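# Align the odd knob in each knob-box row

## Task

In the knob box, every row (A1–A4, B1–B4 and so on) has at least three knobs aimed at one common mark. Find any knob in a row that aims at a different mark and turn it until it aims at the same mark as the others in that row. Every other knob must still aim at the mark it aims at now when the job ends.

## Robot and tools

Robot: two FANUC CRX-5iA arms, left_arm and right_arm. Each carries a two-finger parallel gripper that opens to 50 mm. The base of left_arm is at (-0.065, +0.448, 0) m and the base of right_arm is at (+0.003, -0.484, 0) m; both are turned very slightly about z. A camera stand sits behind the arms.

Frame: every position, orientation and velocity is in the scene frame. Its origin is at table-top height, halfway between the two nominal bases. +x points out over the table, +y points toward the left arm's side, and +z points up. Image left and right do not match arm names.

Gripper geometry: the fingers point along the gripper's +z axis and close along its x axis. end_effector_position is the point between the pads, and the fingertips reach 17.5 mm past it. A block about 10 cm long sticks out toward the gripper's -y side and turns with the gripper, so watch for it near the box and the other arm.

Row layout, used by execute_actions and move: one row always holds 18 numbers covering both arms. Numbers 1–9 are for left_arm: dx, dy, dz, rx, ry, rz, then gripper position, force_limit and speed. Numbers 10–18 are the same nine for right_arm. The six pose numbers are offsets, not poses. They are measured along scene axes from that arm's Hand target at the moment the action or move begins. 1.0 stands for 0.6 m of travel or 180 degrees of turn, and values run from -1 to 1. rx, ry, rz form one rotation vector, applied about the Hand target's position. Six zeros keep an arm at its Hand target and re-request it.

Gripper numbers are settings, not offsets. position: +1 is open at 50 mm, about -0.65 brings the pads together, and -1 closes until something blocks the fingers. force_limit: -1 ≈ 20 N, 0 ≈ 102 N, +1 ≈ 185 N per pad. speed: -1 ≈ 20 mm/s, 0 ≈ 85, +1 ≈ 150. Both start at +1. A 0 is a real command, so to leave a gripper alone, send its previous three numbers again.

execute_actions(actions, cameras): actions is a list of actions. Each action is a list of up to 15 rows, one row per 1/30 s step. If fewer rows are given, the last row is held for the rest of the 15 steps. Every row in an action counts from the same start Hand target, but a new action starts from the new Hand target, so repeating an offset moves the arm again. cameras lists camera names, ["all"] or []. An empty actions list returns every camera image.

move(target, speed, blend, blocking, cameras): target is one 18-number row or a list of up to 15 rows. All rows count from the Hand targets held when the move starts. speed is the path's top speed in m/s, from 0.002 to 1, default 0.25; turning is capped at twice that number in rad/s. It can be one value or one per target. blend is a corner radius in metres; 0, the default, means a full stop at each target. blocking=false returns after about 0.5 s while the move keeps running. Paths are straight, do not avoid obstacles, and end at the same time for both arms; a move stops after 10 s. The extra "move:" line gives the ending: done (within 3 mm and 2 degrees), off_target, moving, held or fault. It also names limits: paced means the sent pose was clipped, and held means a check withheld steps.

wait(seconds 0–10): lets time pass while both arms keep their last commands. stop(): brakes a running move; the fingers keep going. zoom_image(camera, region=[x0,y0,x1,y1]): gives a closer view of the newest image from one camera. Sizes are in pixels from the top-left, at most 504×504. read_manual(section="licences"): licence texts only. finished_scene(scene): ends the current scene and takes its number; this cannot be undone, and no other call should follow it in the same reply.

Cameras, all 896×504: cam_head_left, cam_head_right, cam_high, cam_low, cam_left_wrist, cam_right_wrist. Calibration is given in the original setup, and positions can be off by a few millimetres.

Results: each arm's end_effector_position (m) and end_effector_quat_wxyz are in the scene frame, and each may be off by up to a few cm. Hand target is the last commanded pose after clipping, and the next offsets count from it. The gripper often stops a little short of it; another command, even all zeros, asks for it again. Each step clips the command to within 70 mm and 16 degrees of the measured pose. Flange force is the outside force along the gripper's own axes and includes some error. object_status: 0 moving, 1 blocked while opening, 2 blocked while closing (an object is held), 3 reached the setting or the pads met. position_measured in counts gives an opening of about (250 − counts) × 0.202 mm. "Tool commands" shows the present gripper commands. A MOTOR HOT line warns of overheating.

Cautions: the arms are stiff. Pressing even slightly past a firm surface, or 150 N of outside force, or joint torque at its limit (150 N m for the first three joints, 37.6 N m for the wrist joints) stops that arm for 10 s. Overheating stops it for 30–60 s. Approach the knobs slowly and grip each one centred between the pads. Turn a knob with rz and do not bump the other knobs. Keep the two arms apart: a press between them, or a gripper closing on the other arm's fingers, can fail the task. Do not let anything fall or leave anything off the table. To end a push, command the Hand target back past the gripper.

Each tool is called by a JSON object that holds its "api" and its "payload".

## Session

{"api": "execute_actions", "payload": {"actions": []}}

Scene clock: 0.00 s.
left_arm: end_effector_position=(+0.1790, -0.1054, +0.1641) position_measured=3 object_status=3 end_effector_quat_wxyz=(+0.142, +0.535, +0.596, -0.582) | right_arm: end_effector_position=(+0.1883, -0.6763, +0.1324) position_measured=3 object_status=3 end_effector_quat_wxyz=(-0.124, +0.753, +0.563, +0.318)
Joint positions: left_arm=[-0.595 0.394 -0.662 1.549 -1.253 -0.432] | right_arm=[-1.03 -0.049 -0.411 -0.595 -1.589 0.884]
Joint velocities: within noise
Flange force (N): no reading
Hand target: left_arm +0.1790, -0.1054, +0.1641; +0.142, +0.535, +0.596, -0.582 | right_arm +0.1883, -0.6763, +0.1324; -0.124, +0.753, +0.563, +0.318
Tool commands: left_gripper/position=+1.0 left_gripper/force_limit=+1.0 left_gripper/speed=+1.0 right_gripper/position=+1.0 right_gripper/force_limit=+1.0 right_gripper/speed=+1.0
camera_calibration:
cam_left_wrist: T_world_to_cam=[[-0.392141, 0.470076, -0.79073, 0.260626], [0.90506, 0.0433537, -0.423068, -0.0659949], [-0.164593, -0.881561, -0.442448, 0.142938], [0, 0, 0, 1]] pos_world=[0.185458, 0.00635582, 0.241407]
cam_right_wrist: T_world_to_cam=[[0.160337, 0.766586, 0.621802, 0.41345], [0.772142, -0.489837, 0.404791, -0.505321], [0.614889, 0.415216, -0.670453, 0.384309], [0, 0, 0, 1]] pos_world=[0.0875815, -0.724042, 0.205126]

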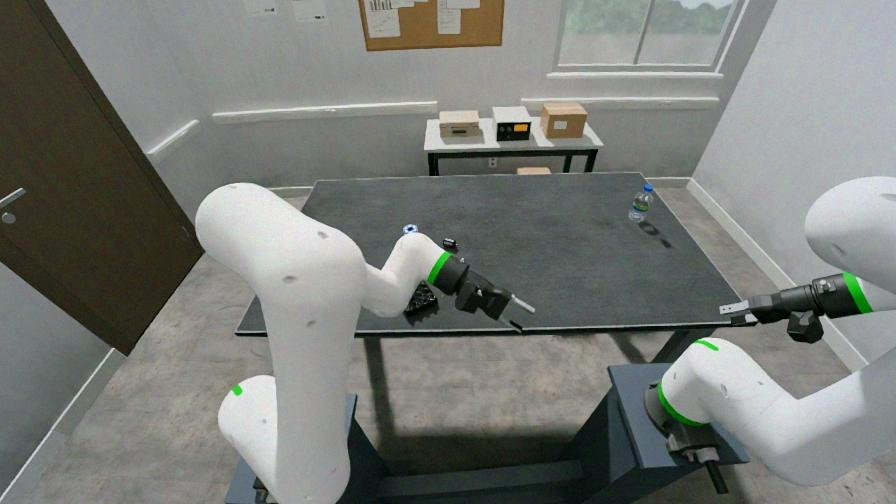

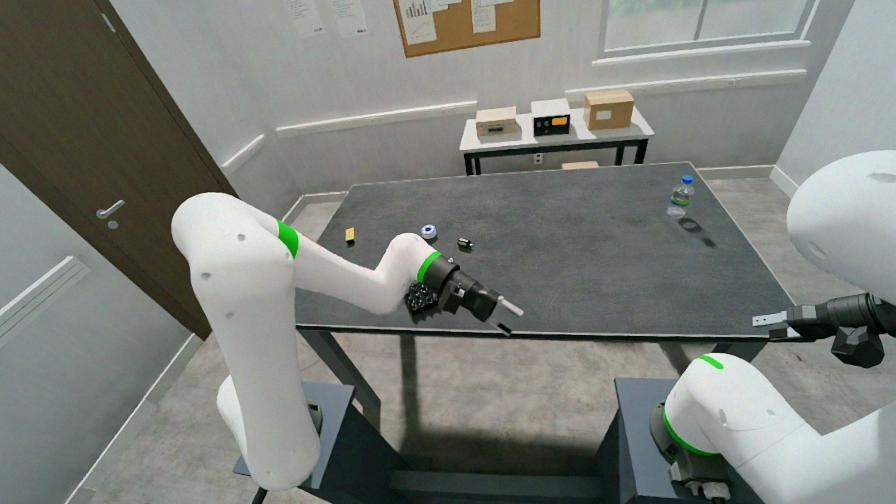

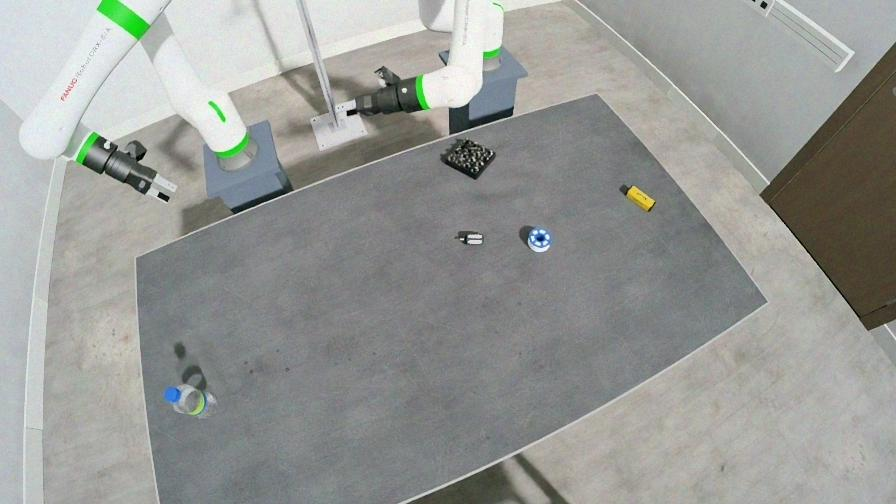

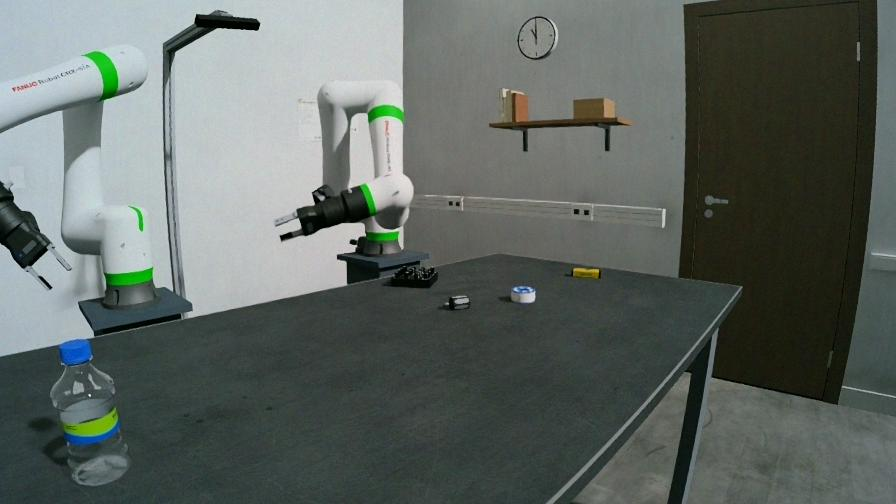

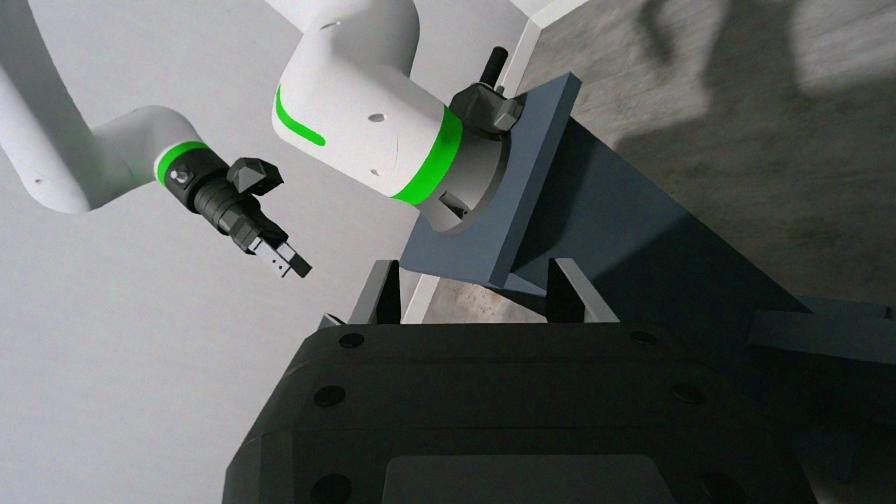

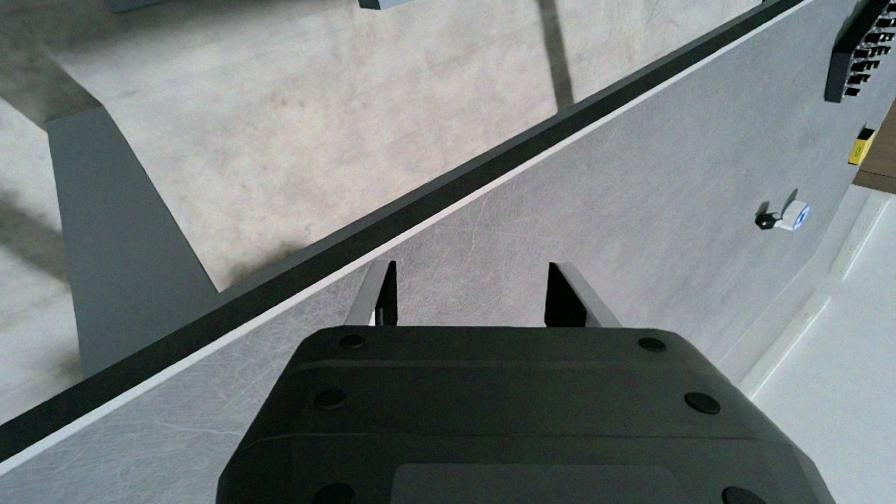

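{"api": "zoom_image", "payload": {"camera": "cam_high", "region": [430, 128, 510, 184]}}

{"api": "zoom_image", "payload": {"camera": "cam_head_right", "region": [390, 270, 460, 325]}}

Scaled by 6.300 from the camera's 896x504 image, which has a finer 1280x720 frame.

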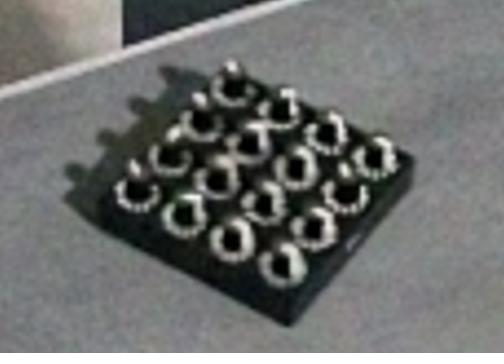

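Scaled by 7.200 from the camera's 896x504 image, which has a finer 1280x720 frame.

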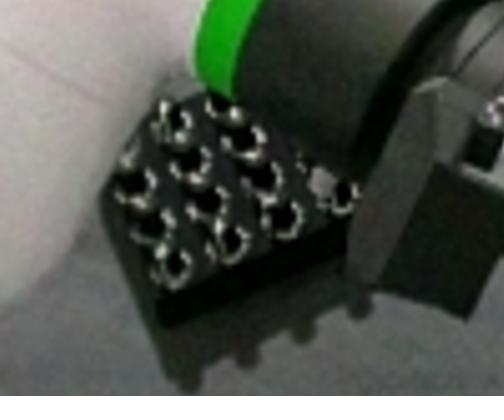

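{"api": "move", "payload": {"target": [[0,0,0.25,0,0,0,1,1,1,0,0,0,0,0,0,1,1,1],[0.318,0.441,0.2,0.349,-0.212,-0.029,1,1,1,0,0,0,0,0,0,1,1,1],[0.318,0.441,0.06,0.349,-0.212,-0.029,1,1,1,0,0,0,0,0,0,1,1,1]], "blend": 0.05, "speed": 0.35, "cameras": ["cam_left_wrist","cam_high"]}}

Scene clock: 12.80 s.
left_arm: end_effector_position=(+0.3699, +0.1592, +0.2001) position_measured=3 object_status=3 end_effector_quat_wxyz=(+0.001, +0.706, +0.708, -0.001) | right_arm: end_effector_position=(+0.1883, -0.6763, +0.1324) position_measured=3 object_status=3 end_effector_quat_wxyz=(-0.124, +0.753, +0.563, +0.318)
Joint positions: left_arm=[-0.294 0.201 0.032 0.002 -1.401 0.336] | right_arm=[-1.03 -0.049 -0.411 -0.595 -1.589 0.884]
Flange force (N): left_arm=[0.0 3.0 -0.7] | right_arm=[1.9 3.0 -2.7]
Hand target: left_arm +0.3698, +0.1592, +0.2001; +0.001, +0.706, +0.708, -0.001 | right_arm +0.1883, -0.6763, +0.1324; -0.124, +0.753, +0.563, +0.318
Off the commanded pose: left_arm 0.000 m, 0 deg | right_arm 0.000 m, 0 deg.
move: done; blend cut to 0.042 m at target 2
camera_calibration:
cam_left_wrist: T_world_to_cam=[[-0.00514072, 0.99997, -0.00585332, -0.145018], [0.945053, 0.0067716, 0.326846, -0.393912], [0.326876, -0.00385147, -0.945059, 0.202618], [0, 0, 0, 1]] pos_world=[0.305291, 0.148461, 0.319386]
Images, in order (width x height): cam_high 896x504, cam_left_wrist 896x504.

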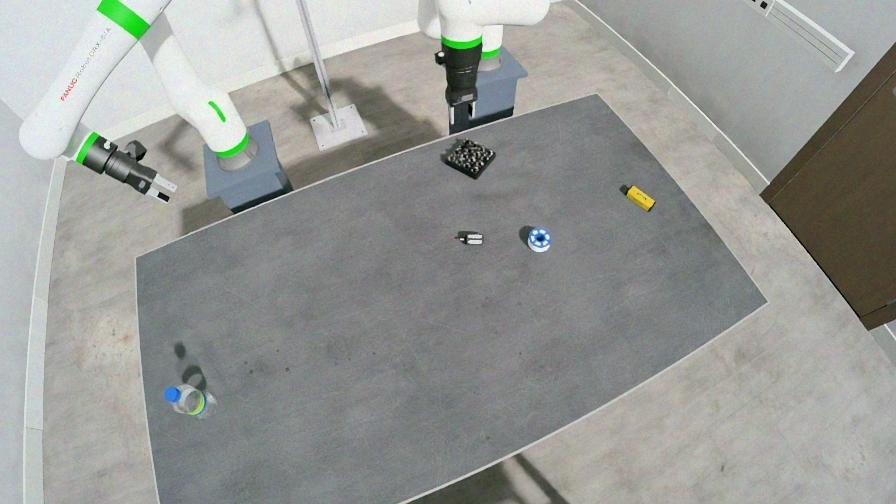

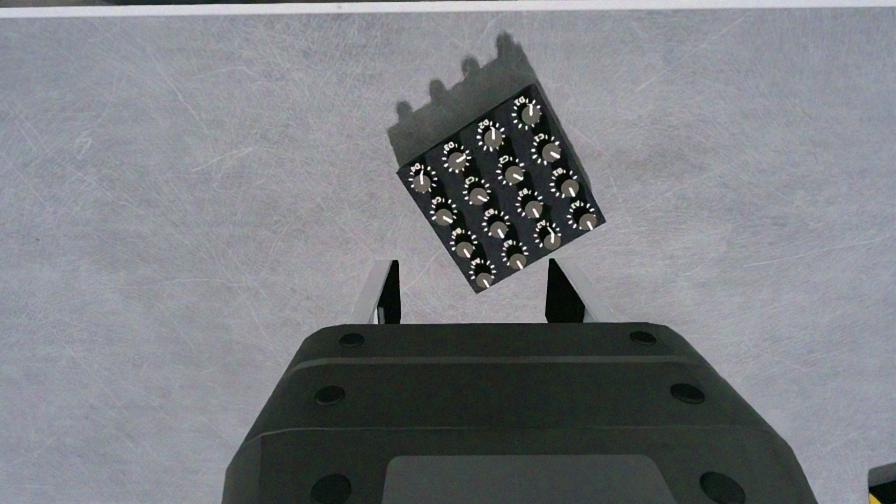

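{"api": "zoom_image", "payload": {"camera": "cam_left_wrist", "region": [390, 75, 610, 300]}}

{"api": "zoom_image", "payload": {"camera": "cam_left_wrist", "region": [390, 75, 500, 190]}}

{"api": "zoom_image", "payload": {"camera": "cam_left_wrist", "region": [500, 75, 610, 190]}}

{"api": "zoom_image", "payload": {"camera": "cam_left_wrist", "region": [420, 180, 520, 290]}}

{"api": "zoom_image", "payload": {"camera": "cam_left_wrist", "region": [510, 160, 610, 270]}}

Scaled by 2.240 from the camera's 896x504 image, which has a finer 1280x720 frame.

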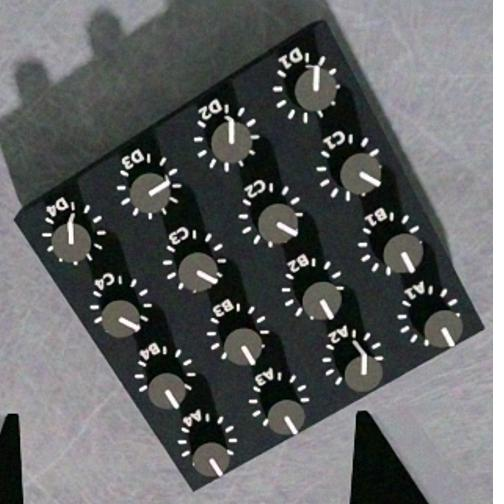

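Scaled by 4.383 from the camera's 896x504 image, which has a finer 1280x720 frame.

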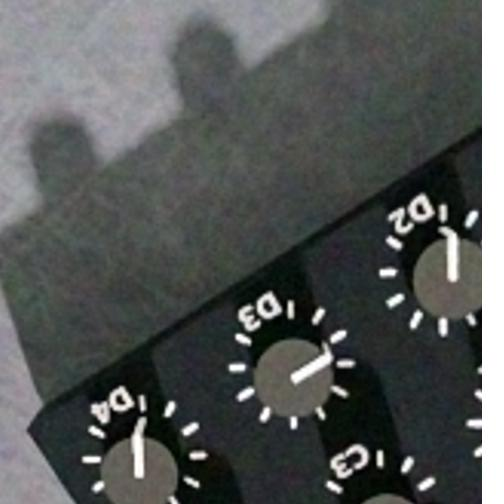

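Scaled by 4.383 from the camera's 896x504 image, which has a finer 1280x720 frame.

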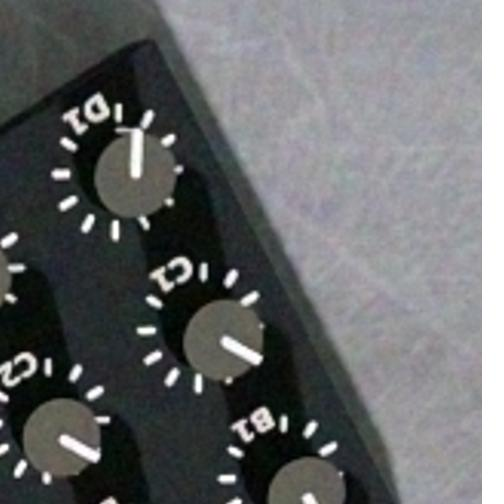

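Scaled by 4.582 from the camera's 896x504 image, which has a finer 1280x720 frame.

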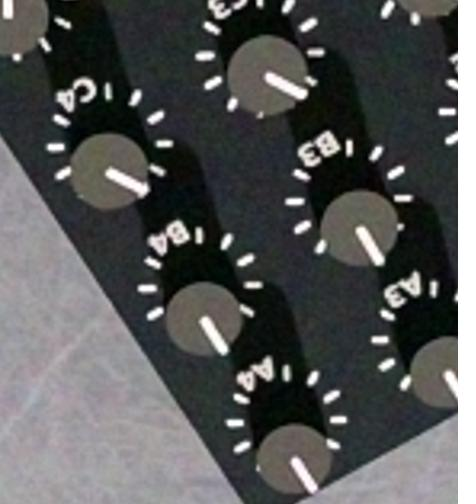

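Scaled by 4.582 from the camera's 896x504 image, which has a finer 1280x720 frame.

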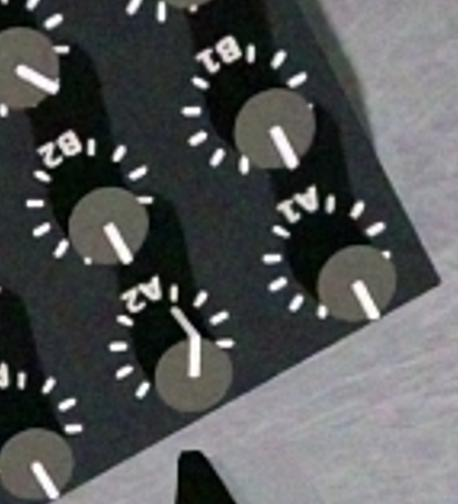

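{"api": "move", "payload": {"target": [0.03,0.15,-0.03,0,0,0,1,1,1,0,0,0,0,0,0,1,1,1], "cameras": ["cam_left_wrist","cam_low"]}}

{"api": "zoom_image", "payload": {"camera": "cam_left_wrist", "region": [240, 40, 480, 280]}}

{"api": "zoom_image", "payload": {"camera": "cam_low", "region": [380, 255, 450, 300]}}

Scene clock: 36.30 s.
left_arm: end_effector_position=(+0.3878, +0.2492, +0.1821) position_measured=3 object_status=3 end_effector_quat_wxyz=(+0.001, +0.706, +0.708, -0.001) | right_arm: end_effector_position=(+0.1883, -0.6763, +0.1324) position_measured=3 object_status=3 end_effector_quat_wxyz=(-0.124, +0.753, +0.563, +0.318)
Joint positions: left_arm=[-0.108 0.142 -0.08 0.002 -1.349 0.149] | right_arm=[-1.03 -0.049 -0.411 -0.595 -1.589 0.884]
Flange force (N): left_arm=[-0.2 2.3 -0.9] | right_arm=[1.3 3.2 -2.1]
Hand target: left_arm +0.3878, +0.2492, +0.1821; +0.001, +0.706, +0.708, -0.001 | right_arm +0.1883, -0.6763, +0.1324; -0.124, +0.753, +0.563, +0.318
Off the commanded pose: left_arm 0.000 m, 0 deg | right_arm 0.000 m, 0 deg.
move: done
camera_calibration:
cam_left_wrist: T_world_to_cam=[[-0.00495254, 0.999971, -0.00578693, -0.235109], [0.945054, 0.00657206, 0.326848, -0.405601], [0.326877, -0.00385024, -0.945059, 0.180069], [0, 0, 0, 1]] pos_world=[0.32329, 0.238462, 0.301385]
Images, in order (width x height): cam_low 896x504, cam_left_wrist 896x504.

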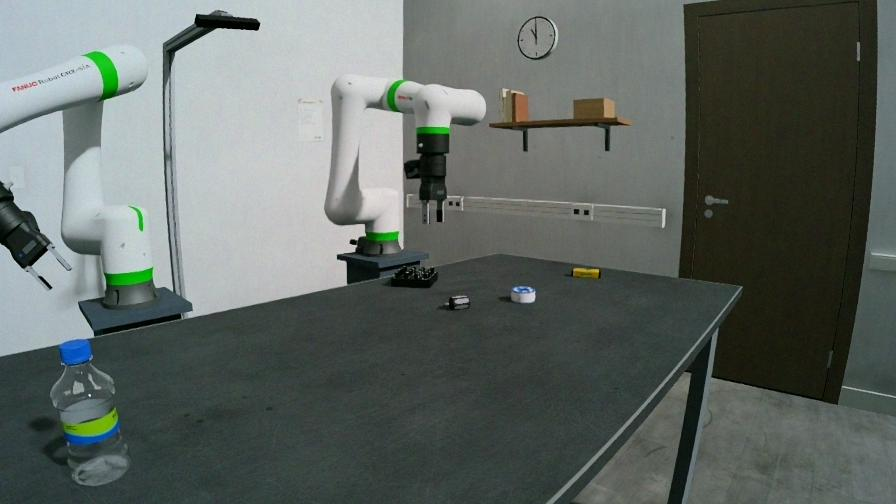

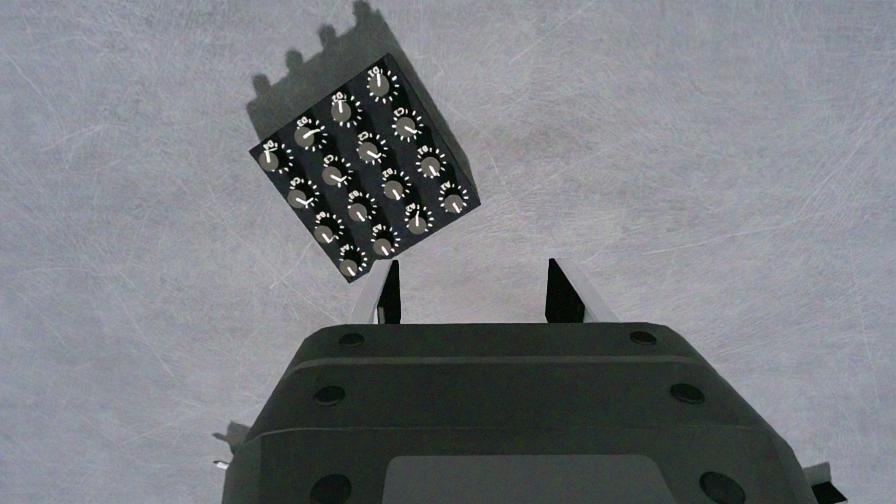

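Scaled by 2.100 from the camera's 896x504 image, which has a finer 1280x720 frame.

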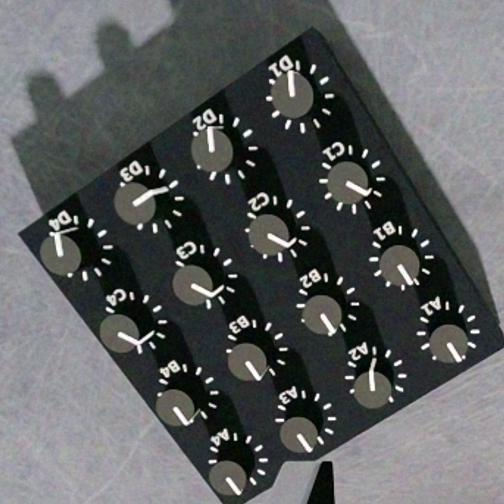

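Scaled by 7.200 from the camera's 896x504 image, which has a finer 1280x720 frame.

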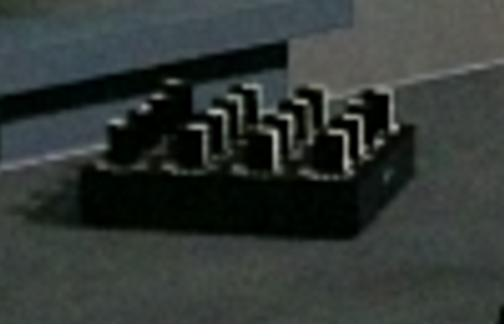

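{"api": "move", "payload": {"target": [0.0128,-0.0512,-0.1735,0,0,0,-0.06,-0.5,0,0,0,0,0,0,0,1,1,1], "cameras": ["cam_left_wrist","cam_low"]}}

{"api": "zoom_image", "payload": {"camera": "cam_left_wrist", "region": [360, 160, 560, 340]}}

{"api": "zoom_image", "payload": {"camera": "cam_low", "region": [370, 230, 460, 300]}}

Scene clock: 47.60 s.
left_arm: end_effector_position=(+0.3955, +0.2185, +0.0780) position_measured=161 object_status=3 end_effector_quat_wxyz=(+0.001, +0.706, +0.708, -0.001) | right_arm: end_effector_position=(+0.1883, -0.6763, +0.1324) position_measured=3 object_status=3 end_effector_quat_wxyz=(-0.124, +0.753, +0.563, +0.318)
Joint positions: left_arm=[-0.167 0.274 -0.177 0.003 -1.12 0.207] | right_arm=[-1.03 -0.049 -0.411 -0.595 -1.589 0.884]
Flange force (N): left_arm=[-1.1 4.3 -0.1] | right_arm=[1.0 3.2 -2.6]
Hand target: left_arm +0.3955, +0.2185, +0.0780; +0.001, +0.706, +0.708, -0.001 | right_arm +0.1883, -0.6763, +0.1324; -0.124, +0.753, +0.563, +0.318
Off the commanded pose: left_arm 0.000 m, 0 deg | right_arm 0.000 m, 0 deg.
move: done
camera_calibration:
cam_left_wrist: T_world_to_cam=[[-0.00504684, 0.99997, -0.0058202, -0.204936], [0.945054, 0.00667205, 0.326847, -0.378672], [0.326876, -0.00385085, -0.945059, 0.0790535], [0, 0, 0, 1]] pos_world=[0.330991, 0.207761, 0.197285]
Images, in order (width x height): cam_low 896x504, cam_left_wrist 896x504.

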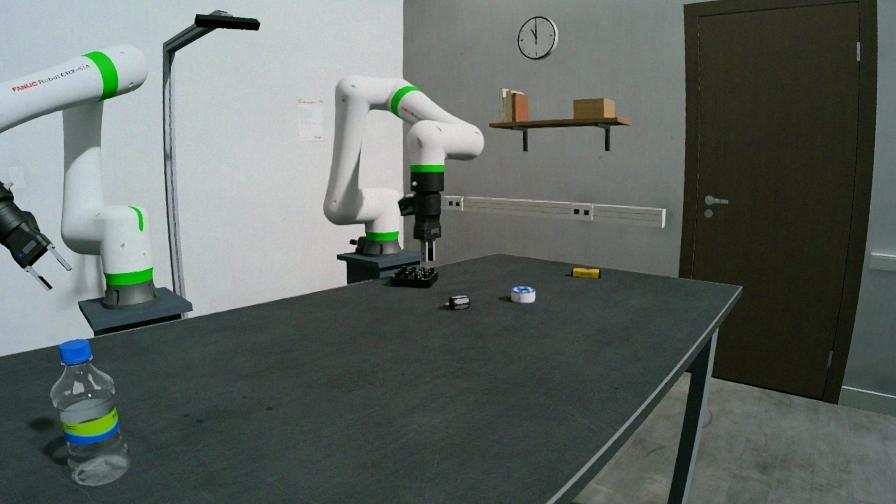

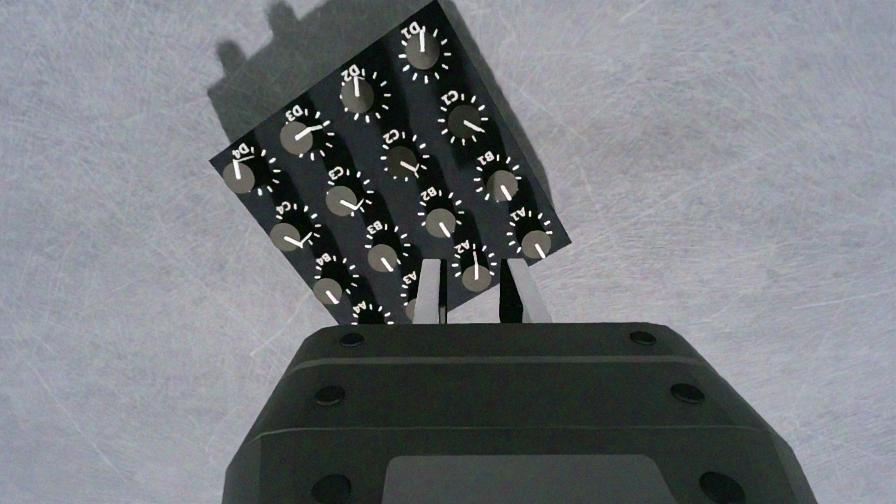

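Scaled by 2.520 from the camera's 896x504 image, which has a finer 1280x720 frame.

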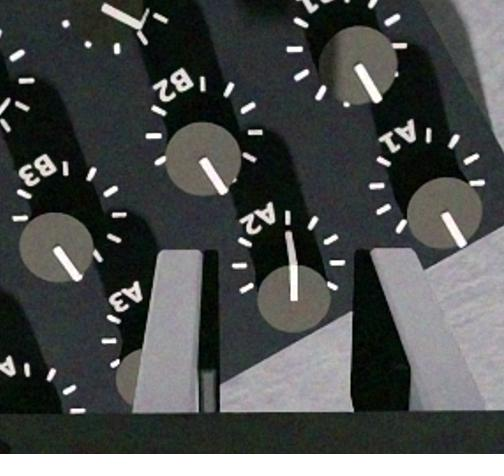

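Scaled by 5.600 from the camera's 896x504 image, which has a finer 1280x720 frame.

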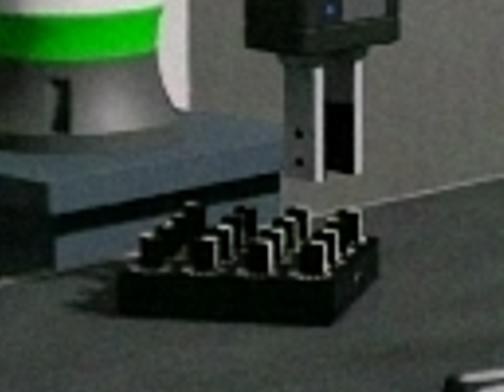

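{"api": "move", "payload": {"target": [0.0058,0.0033,-0.0483,0,0,0,-0.06,-0.5,0,0,0,0,0,0,0,1,1,1], "speed": 0.04, "cameras": ["cam_left_wrist","cam_low"]}}

{"api": "zoom_image", "payload": {"camera": "cam_left_wrist", "region": [360, 160, 560, 340]}}

{"api": "zoom_image", "payload": {"camera": "cam_low", "region": [370, 230, 460, 300]}}

Scene clock: 56.77 s.
left_arm: end_effector_position=(+0.3990, +0.2205, +0.0490) position_measured=161 object_status=3 end_effector_quat_wxyz=(+0.001, +0.706, +0.708, -0.001) | right_arm: end_effector_position=(+0.1883, -0.6763, +0.1324) position_measured=3 object_status=3 end_effector_quat_wxyz=(-0.124, +0.753, +0.563, +0.318)
Joint positions: left_arm=[-0.162 0.312 -0.203 0.003 -1.055 0.202] | right_arm=[-1.03 -0.049 -0.411 -0.595 -1.589 0.884]
Flange force (N): left_arm=[0.6 2.2 0.5] | right_arm=[0.5 3.2 -2.4]
Hand target: left_arm +0.3990, +0.2204, +0.0490; +0.001, +0.706, +0.708, -0.001 | right_arm +0.1883, -0.6763, +0.1324; -0.124, +0.753, +0.563, +0.318
Off the commanded pose: left_arm 0.000 m, 0 deg | right_arm 0.000 m, 0 deg.
move: done
camera_calibration:
cam_left_wrist: T_world_to_cam=[[-0.00504684, 0.99997, -0.0058202, -0.207088], [0.945054, 0.00667205, 0.326847, -0.372515], [0.326876, -0.00385085, -0.945059, 0.0505104], [0, 0, 0, 1]] pos_world=[0.334491, 0.209761, 0.168285]
Images, in order (width x height): cam_low 896x504, cam_left_wrist 896x504.

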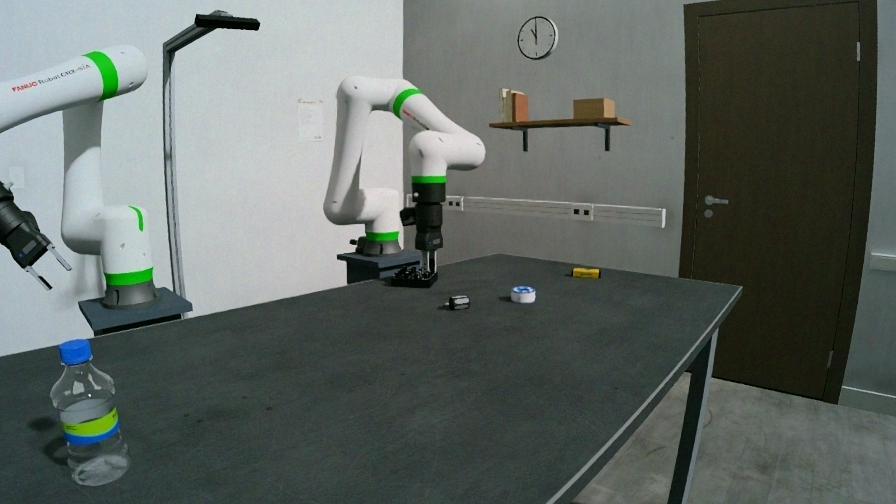

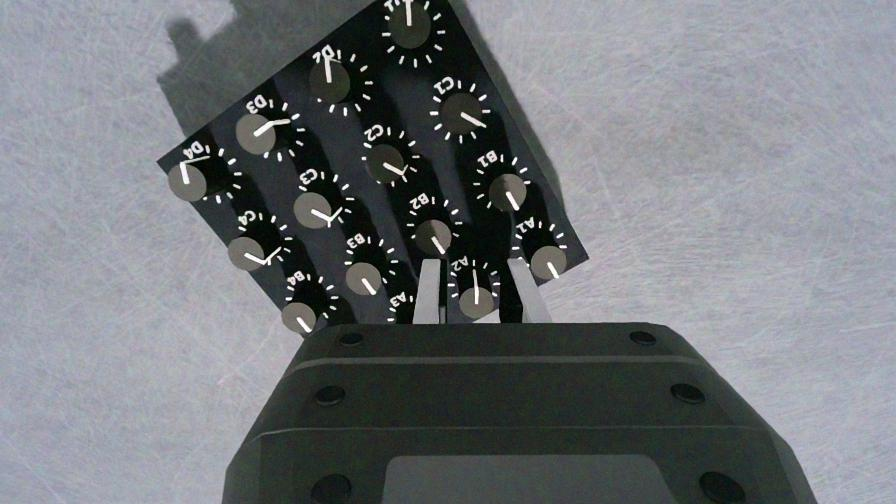

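Scaled by 2.520 from the camera's 896x504 image, which has a finer 1280x720 frame.

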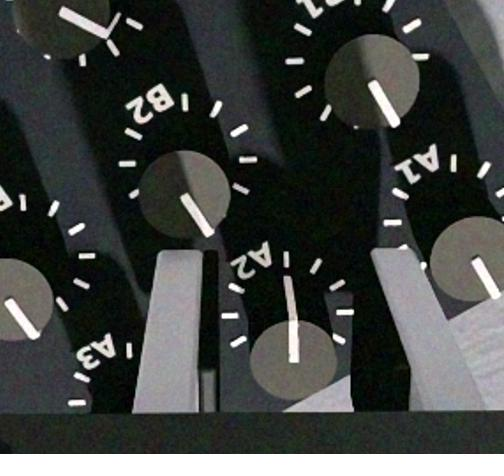

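Scaled by 5.600 from the camera's 896x504 image, which has a finer 1280x720 frame.

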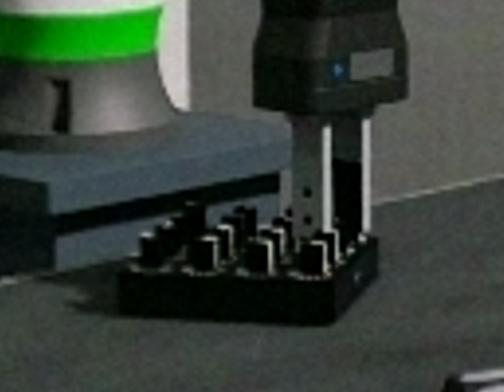

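{"api": "move", "payload": {"target": [0,0,0,0,0,0,-1,-0.5,-1,0,0,0,0,0,0,1,1,1], "cameras": ["cam_left_wrist"]}}

{"api": "zoom_image", "payload": {"camera": "cam_left_wrist", "region": [360, 160, 560, 340]}}

Scene clock: 61.07 s.
left_arm: end_effector_position=(+0.3990, +0.2205, +0.0490) position_measured=205 object_status=2 end_effector_quat_wxyz=(+0.001, +0.706, +0.708, -0.001) | right_arm: end_effector_position=(+0.1883, -0.6763, +0.1324) position_measured=3 object_status=3 end_effector_quat_wxyz=(-0.124, +0.753, +0.563, +0.318)
Joint positions: left_arm=[-0.161 0.312 -0.203 0.003 -1.055 0.202] | right_arm=[-1.03 -0.049 -0.411 -0.595 -1.589 0.884]
Flange force (N): left_arm=[2.0 4.1 -0.4] | right_arm=[1.4 2.9 -2.0]
Hand target: left_arm +0.3990, +0.2204, +0.0490; +0.001, +0.706, +0.708, -0.001 | right_arm +0.1883, -0.6763, +0.1324; -0.124, +0.753, +0.563, +0.318
Off the commanded pose: left_arm 0.000 m, 0 deg | right_arm 0.000 m, 0 deg.
move: done
camera_calibration:
cam_left_wrist: T_world_to_cam=[[-0.00504684, 0.99997, -0.0058202, -0.207088], [0.945054, 0.00667205, 0.326847, -0.372515], [0.326876, -0.00385085, -0.945059, 0.0505104], [0, 0, 0, 1]] pos_world=[0.334491, 0.209761, 0.168285]
Images, in order (width x height): cam_left_wrist 896x504.

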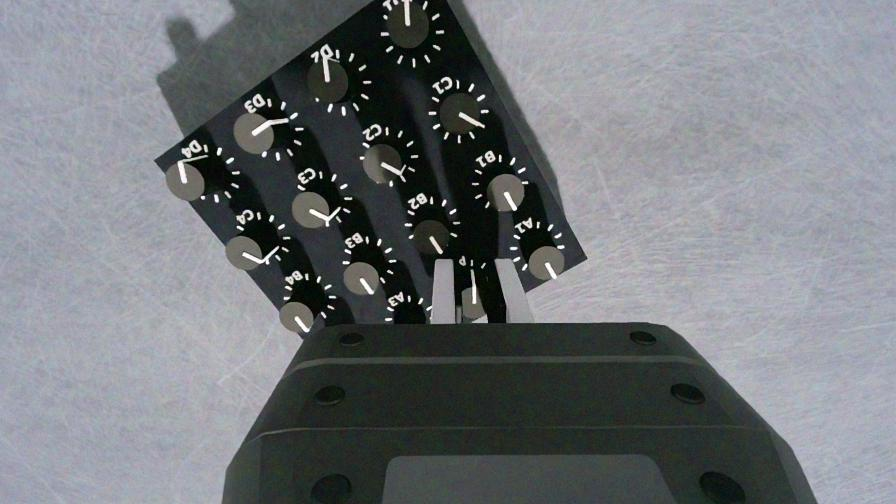

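Scaled by 2.520 from the camera's 896x504 image, which has a finer 1280x720 frame.

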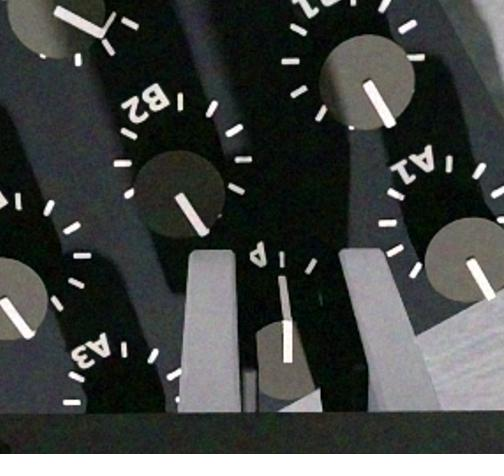

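{"api": "move", "payload": {"target": [0,0,0,0,0,-0.833,-1,-0.5,-1,0,0,0,0,0,0,1,1,1], "speed": 0.4, "cameras": ["cam_left_wrist","cam_high"]}}

{"api": "zoom_image", "payload": {"camera": "cam_left_wrist", "region": [360, 160, 560, 340]}}

Scene clock: 68.03 s.
left_arm: end_effector_position=(+0.3990, +0.2205, +0.0490) position_measured=205 object_status=2 end_effector_quat_wxyz=(-0.001, +0.867, -0.499, -0.001) | right_arm: end_effector_position=(+0.1883, -0.6763, +0.1324) position_measured=3 object_status=3 end_effector_quat_wxyz=(-0.124, +0.753, +0.563, +0.318)
Joint positions: left_arm=[-0.164 0.314 -0.199 -0.002 -1.059 -2.41] | right_arm=[-1.03 -0.049 -0.411 -0.595 -1.589 0.884]
Flange force (N): left_arm=[3.1 -3.9 0.4] | right_arm=[1.5 2.8 -1.9]
Hand target: left_arm +0.3990, +0.2204, +0.0490; -0.001, +0.867, -0.499, -0.001 | right_arm +0.1883, -0.6763, +0.1324; -0.124, +0.753, +0.563, +0.318
Off the commanded pose: left_arm 0.000 m, 0 deg | right_arm 0.000 m, 0 deg.
move: done
camera_calibration:
cam_left_wrist: T_world_to_cam=[[0.505253, -0.862952, -0.00579788, 0.0000124132], [-0.814625, -0.479154, 0.326797, 0.436699], [-0.284788, -0.160392, -0.945077, 0.329071], [0, 0, 0, 1]] pos_world=[0.449456, 0.262038, 0.168286]
Images, in order (width x height): cam_high 896x504, cam_left_wrist 896x504.

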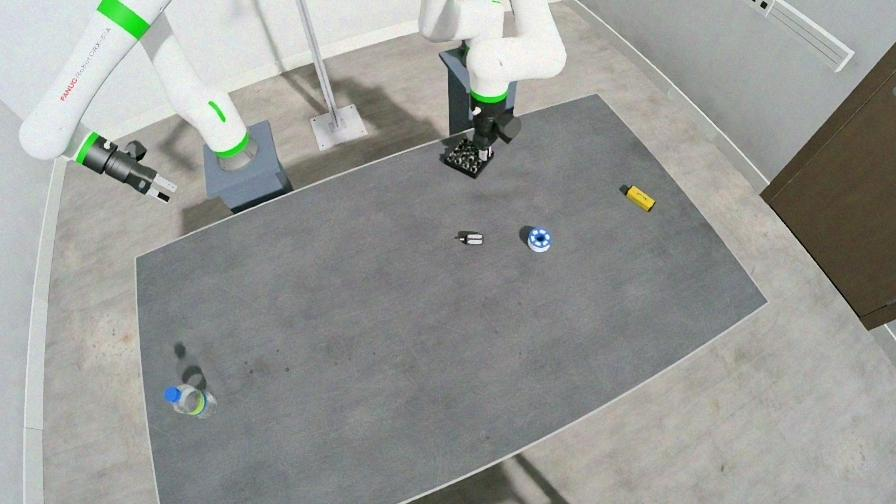

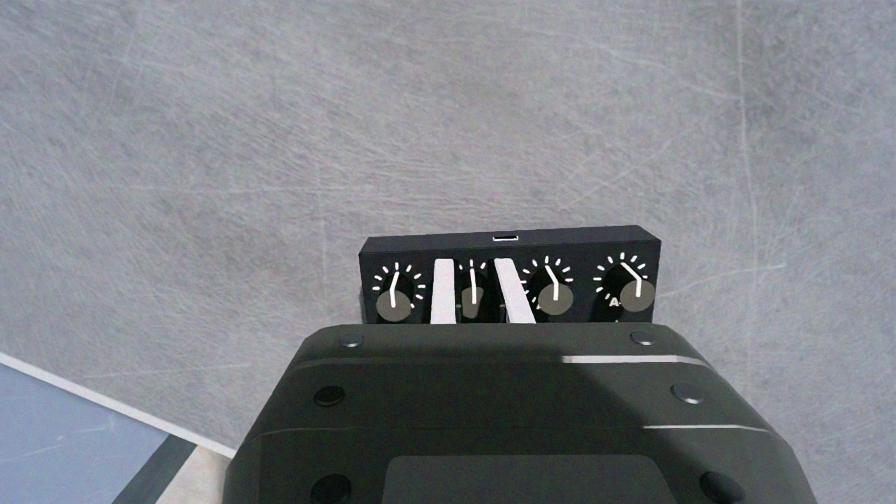

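Scaled by 2.520 from the camera's 896x504 image, which has a finer 1280x720 frame.

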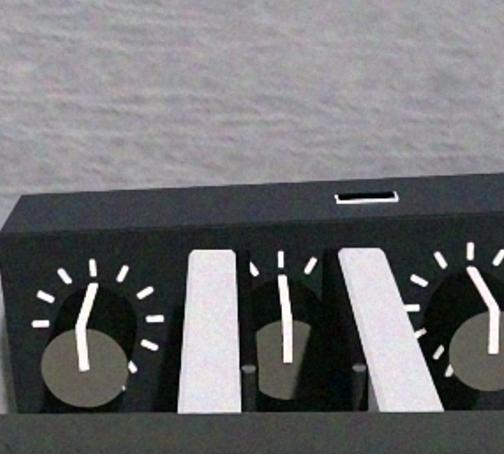

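{"api": "move", "payload": {"target": [[0,0,0,0,0,0,-0.06,-0.5,-1,0,0,0,0,0,0,1,1,1],[0,0,0.1,0,0,0,-0.06,-0.5,-1,0,0,0,0,0,0,1,1,1],[-0.09,-0.108,0.0483,0,0,0.833,-0.06,-0.5,-1,0,0,0,0,0,0,1,1,1]], "speed": [0.1,0.1,0.4], "cameras": ["cam_left_wrist"]}}

{"api": "zoom_image", "payload": {"camera": "cam_left_wrist", "region": [360, 160, 560, 340]}}

Scene clock: 78.10 s.
left_arm: end_effector_position=(+0.3450, +0.1557, +0.0780) position_measured=161 object_status=3 end_effector_quat_wxyz=(+0.001, +0.706, +0.708, -0.001) | right_arm: end_effector_position=(+0.1883, -0.6763, +0.1324) position_measured=3 object_status=3 end_effector_quat_wxyz=(-0.124, +0.753, +0.563, +0.318)
Joint positions: left_arm=[-0.318 0.248 -0.21 0.003 -1.112 0.359] | right_arm=[-1.03 -0.049 -0.411 -0.595 -1.589 0.884]
Flange force (N): left_arm=[-0.1 2.7 0.3] | right_arm=[1.8 2.8 -2.9]
Hand target: left_arm +0.3450, +0.1556, +0.0780; +0.001, +0.706, +0.708, -0.001 | right_arm +0.1883, -0.6763, +0.1324; -0.124, +0.753, +0.563, +0.318
Off the commanded pose: left_arm 0.000 m, 0 deg | right_arm 0.000 m, 0 deg.
move: done
camera_calibration:
cam_left_wrist: T_world_to_cam=[[-0.00504684, 0.99997, -0.0058202, -0.142393], [0.945054, 0.00667205, 0.326847, -0.330528], [0.326876, -0.00385085, -0.945059, 0.0953189], [0, 0, 0, 1]] pos_world=[0.280491, 0.144961, 0.197285]
Images, in order (width x height): cam_left_wrist 896x504.

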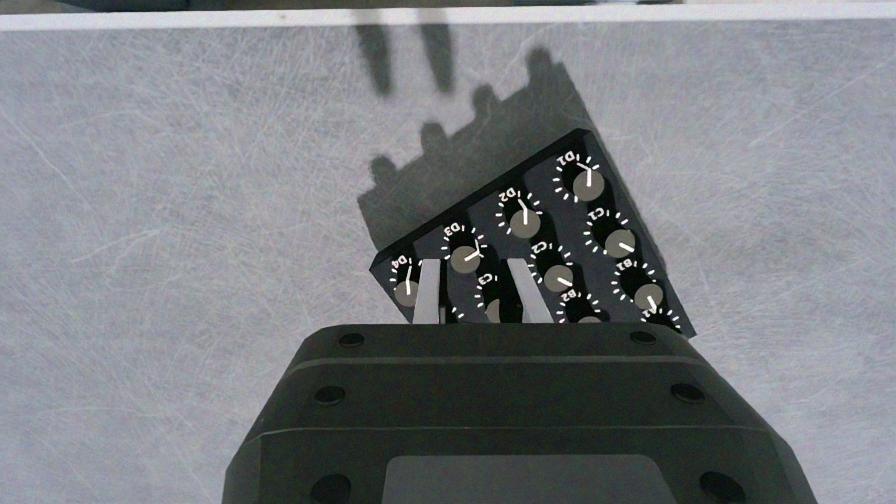

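Scaled by 2.520 from the camera's 896x504 image, which has a finer 1280x720 frame.

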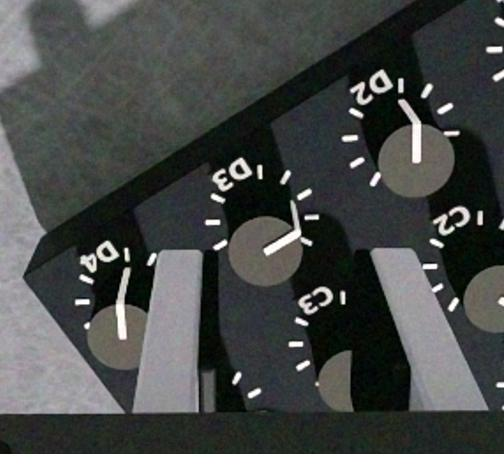

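{"api": "move", "payload": {"target": [[-0.0062,-0.0034,-0.0483,0,0,0,-0.06,-0.5,-1,0,0,0,0,0,0,1,1,1],[-0.0062,-0.0034,-0.0483,0,0,0,-1,-0.5,-1,0,0,0,0,0,0,1,1,1]], "speed": 0.05, "cameras": ["cam_left_wrist"]}}

{"api": "zoom_image", "payload": {"camera": "cam_left_wrist", "region": [360, 160, 560, 340]}}

Scene clock: 83.53 s.
left_arm: end_effector_position=(+0.3413, +0.1536, +0.0490) position_measured=205 object_status=2 end_effector_quat_wxyz=(+0.001, +0.706, +0.708, -0.001) | right_arm: end_effector_position=(+0.1883, -0.6763, +0.1324) position_measured=3 object_status=3 end_effector_quat_wxyz=(-0.124, +0.753, +0.563, +0.318)
Joint positions: left_arm=[-0.325 0.278 -0.248 0.003 -1.044 0.365] | right_arm=[-1.03 -0.049 -0.411 -0.595 -1.589 0.884]
Flange force (N): left_arm=[0.6 3.6 -0.5] | right_arm=[1.2 2.9 -2.4]
Hand target: left_arm +0.3413, +0.1536, +0.0490; +0.001, +0.706, +0.708, -0.001 | right_arm +0.1883, -0.6763, +0.1324; -0.124, +0.753, +0.563, +0.318
Off the commanded pose: left_arm 0.000 m, 0 deg | right_arm 0.000 m, 0 deg.
move: done
camera_calibration:
cam_left_wrist: T_world_to_cam=[[-0.00495254, 0.999971, -0.00578693, -0.140613], [0.945054, 0.00657206, 0.326848, -0.317525], [0.326877, -0.00385024, -0.945059, 0.0691138], [0, 0, 0, 1]] pos_world=[0.27679, 0.142962, 0.168285]
Images, in order (width x height): cam_left_wrist 896x504.

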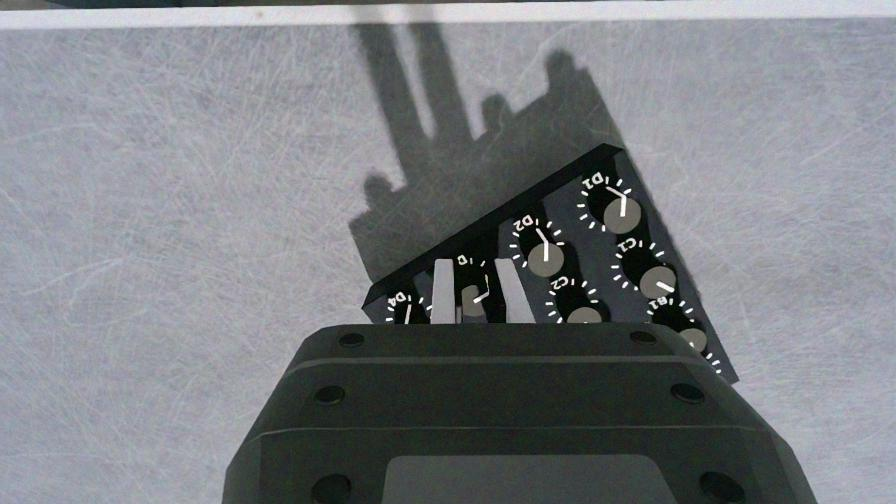

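Scaled by 2.520 from the camera's 896x504 image, which has a finer 1280x720 frame.

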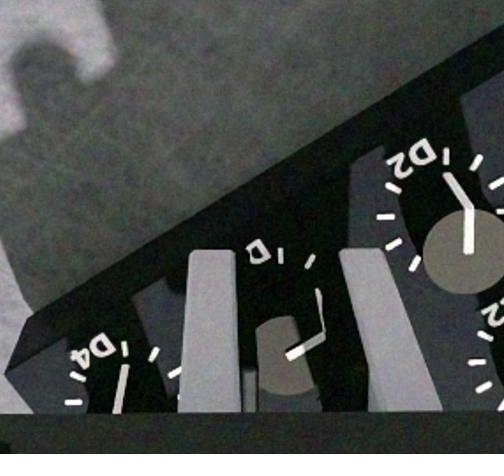

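Rotate +60°, release, lift, return to first viewing pose (0.36,0.16,0.20).

{"api": "move", "payload": {"target": [[0,0,0,0,0,0.333,-1,-0.5,-1,0,0,0,0,0,0,1,1,1],[0,0,0,0,0,0.333,-0.06,-0.5,-1,0,0,0,0,0,0,1,1,1],[0,0,0.1,0,0,0.333,-0.06,-0.5,-1,0,0,0,0,0,0,1,1,1],[0.03,0.01,0.25,0,0,0,-0.06,-0.5,-1,0,0,0,0,0,0,1,1,1]], "speed": [0.4,0.1,0.1,0.4], "cameras": ["cam_left_wrist"]}}

{"api": "zoom_image", "payload": {"camera": "cam_left_wrist", "region": [380, 75, 640, 320]}}

Scene clock: 92.03 s.
left_arm: end_effector_position=(+0.3593, +0.1596, +0.1990) position_measured=161 object_status=3 end_effector_quat_wxyz=(+0.001, +0.706, +0.708, -0.001) | right_arm: end_effector_position=(+0.1883, -0.6763, +0.1324) position_measured=3 object_status=3 end_effector_quat_wxyz=(-0.124, +0.753, +0.563, +0.318)
Joint positions: left_arm=[-0.301 0.179 0.003 0.002 -1.395 0.342] | right_arm=[-1.03 -0.049 -0.411 -0.595 -1.589 0.884]
Flange force (N): left_arm=[0.3 3.4 -0.5] | right_arm=[1.6 3.2 -2.7]
Hand target: left_arm +0.3593, +0.1596, +0.1990; +0.001, +0.706, +0.708, -0.001 | right_arm +0.1883, -0.6763, +0.1324; -0.124, +0.753, +0.563, +0.318
Off the commanded pose: left_arm 0.000 m, 0 deg | right_arm 0.000 m, 0 deg.
move: done
camera_calibration:
cam_left_wrist: T_world_to_cam=[[-0.00504684, 0.99997, -0.0058202, -0.145517], [0.945054, 0.00667205, 0.326847, -0.383617], [0.326876, -0.00385085, -0.945059, 0.205012], [0, 0, 0, 1]] pos_world=[0.294791, 0.148861, 0.318285]
Images, in order (width x height): cam_left_wrist 896x504.

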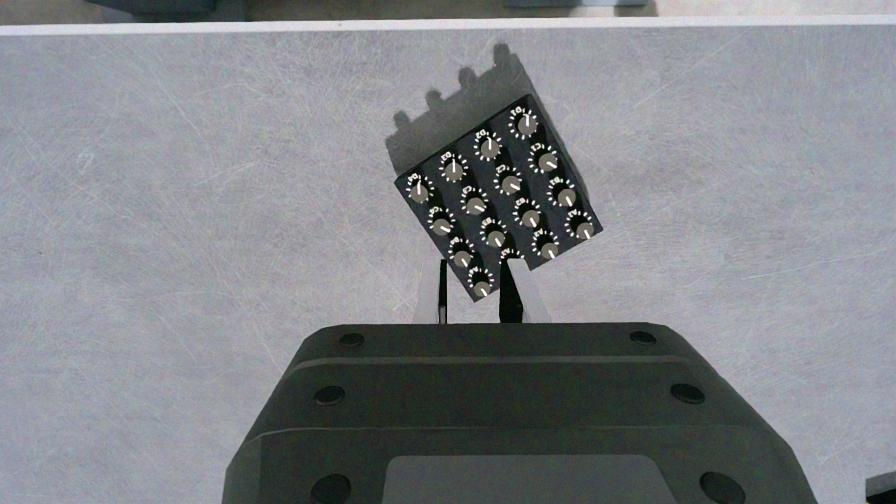

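Scaled by 1.938 from the camera's 896x504 image, which has a finer 1280x720 frame.

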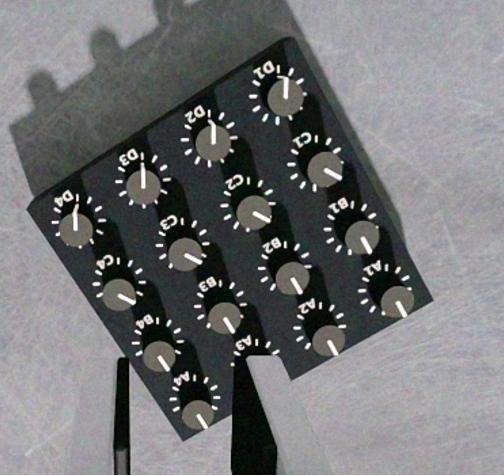

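All match; A3 was untouched.

{"api": "finished_scene", "payload": {"scene": 2}}

The scene is finished: the task was done.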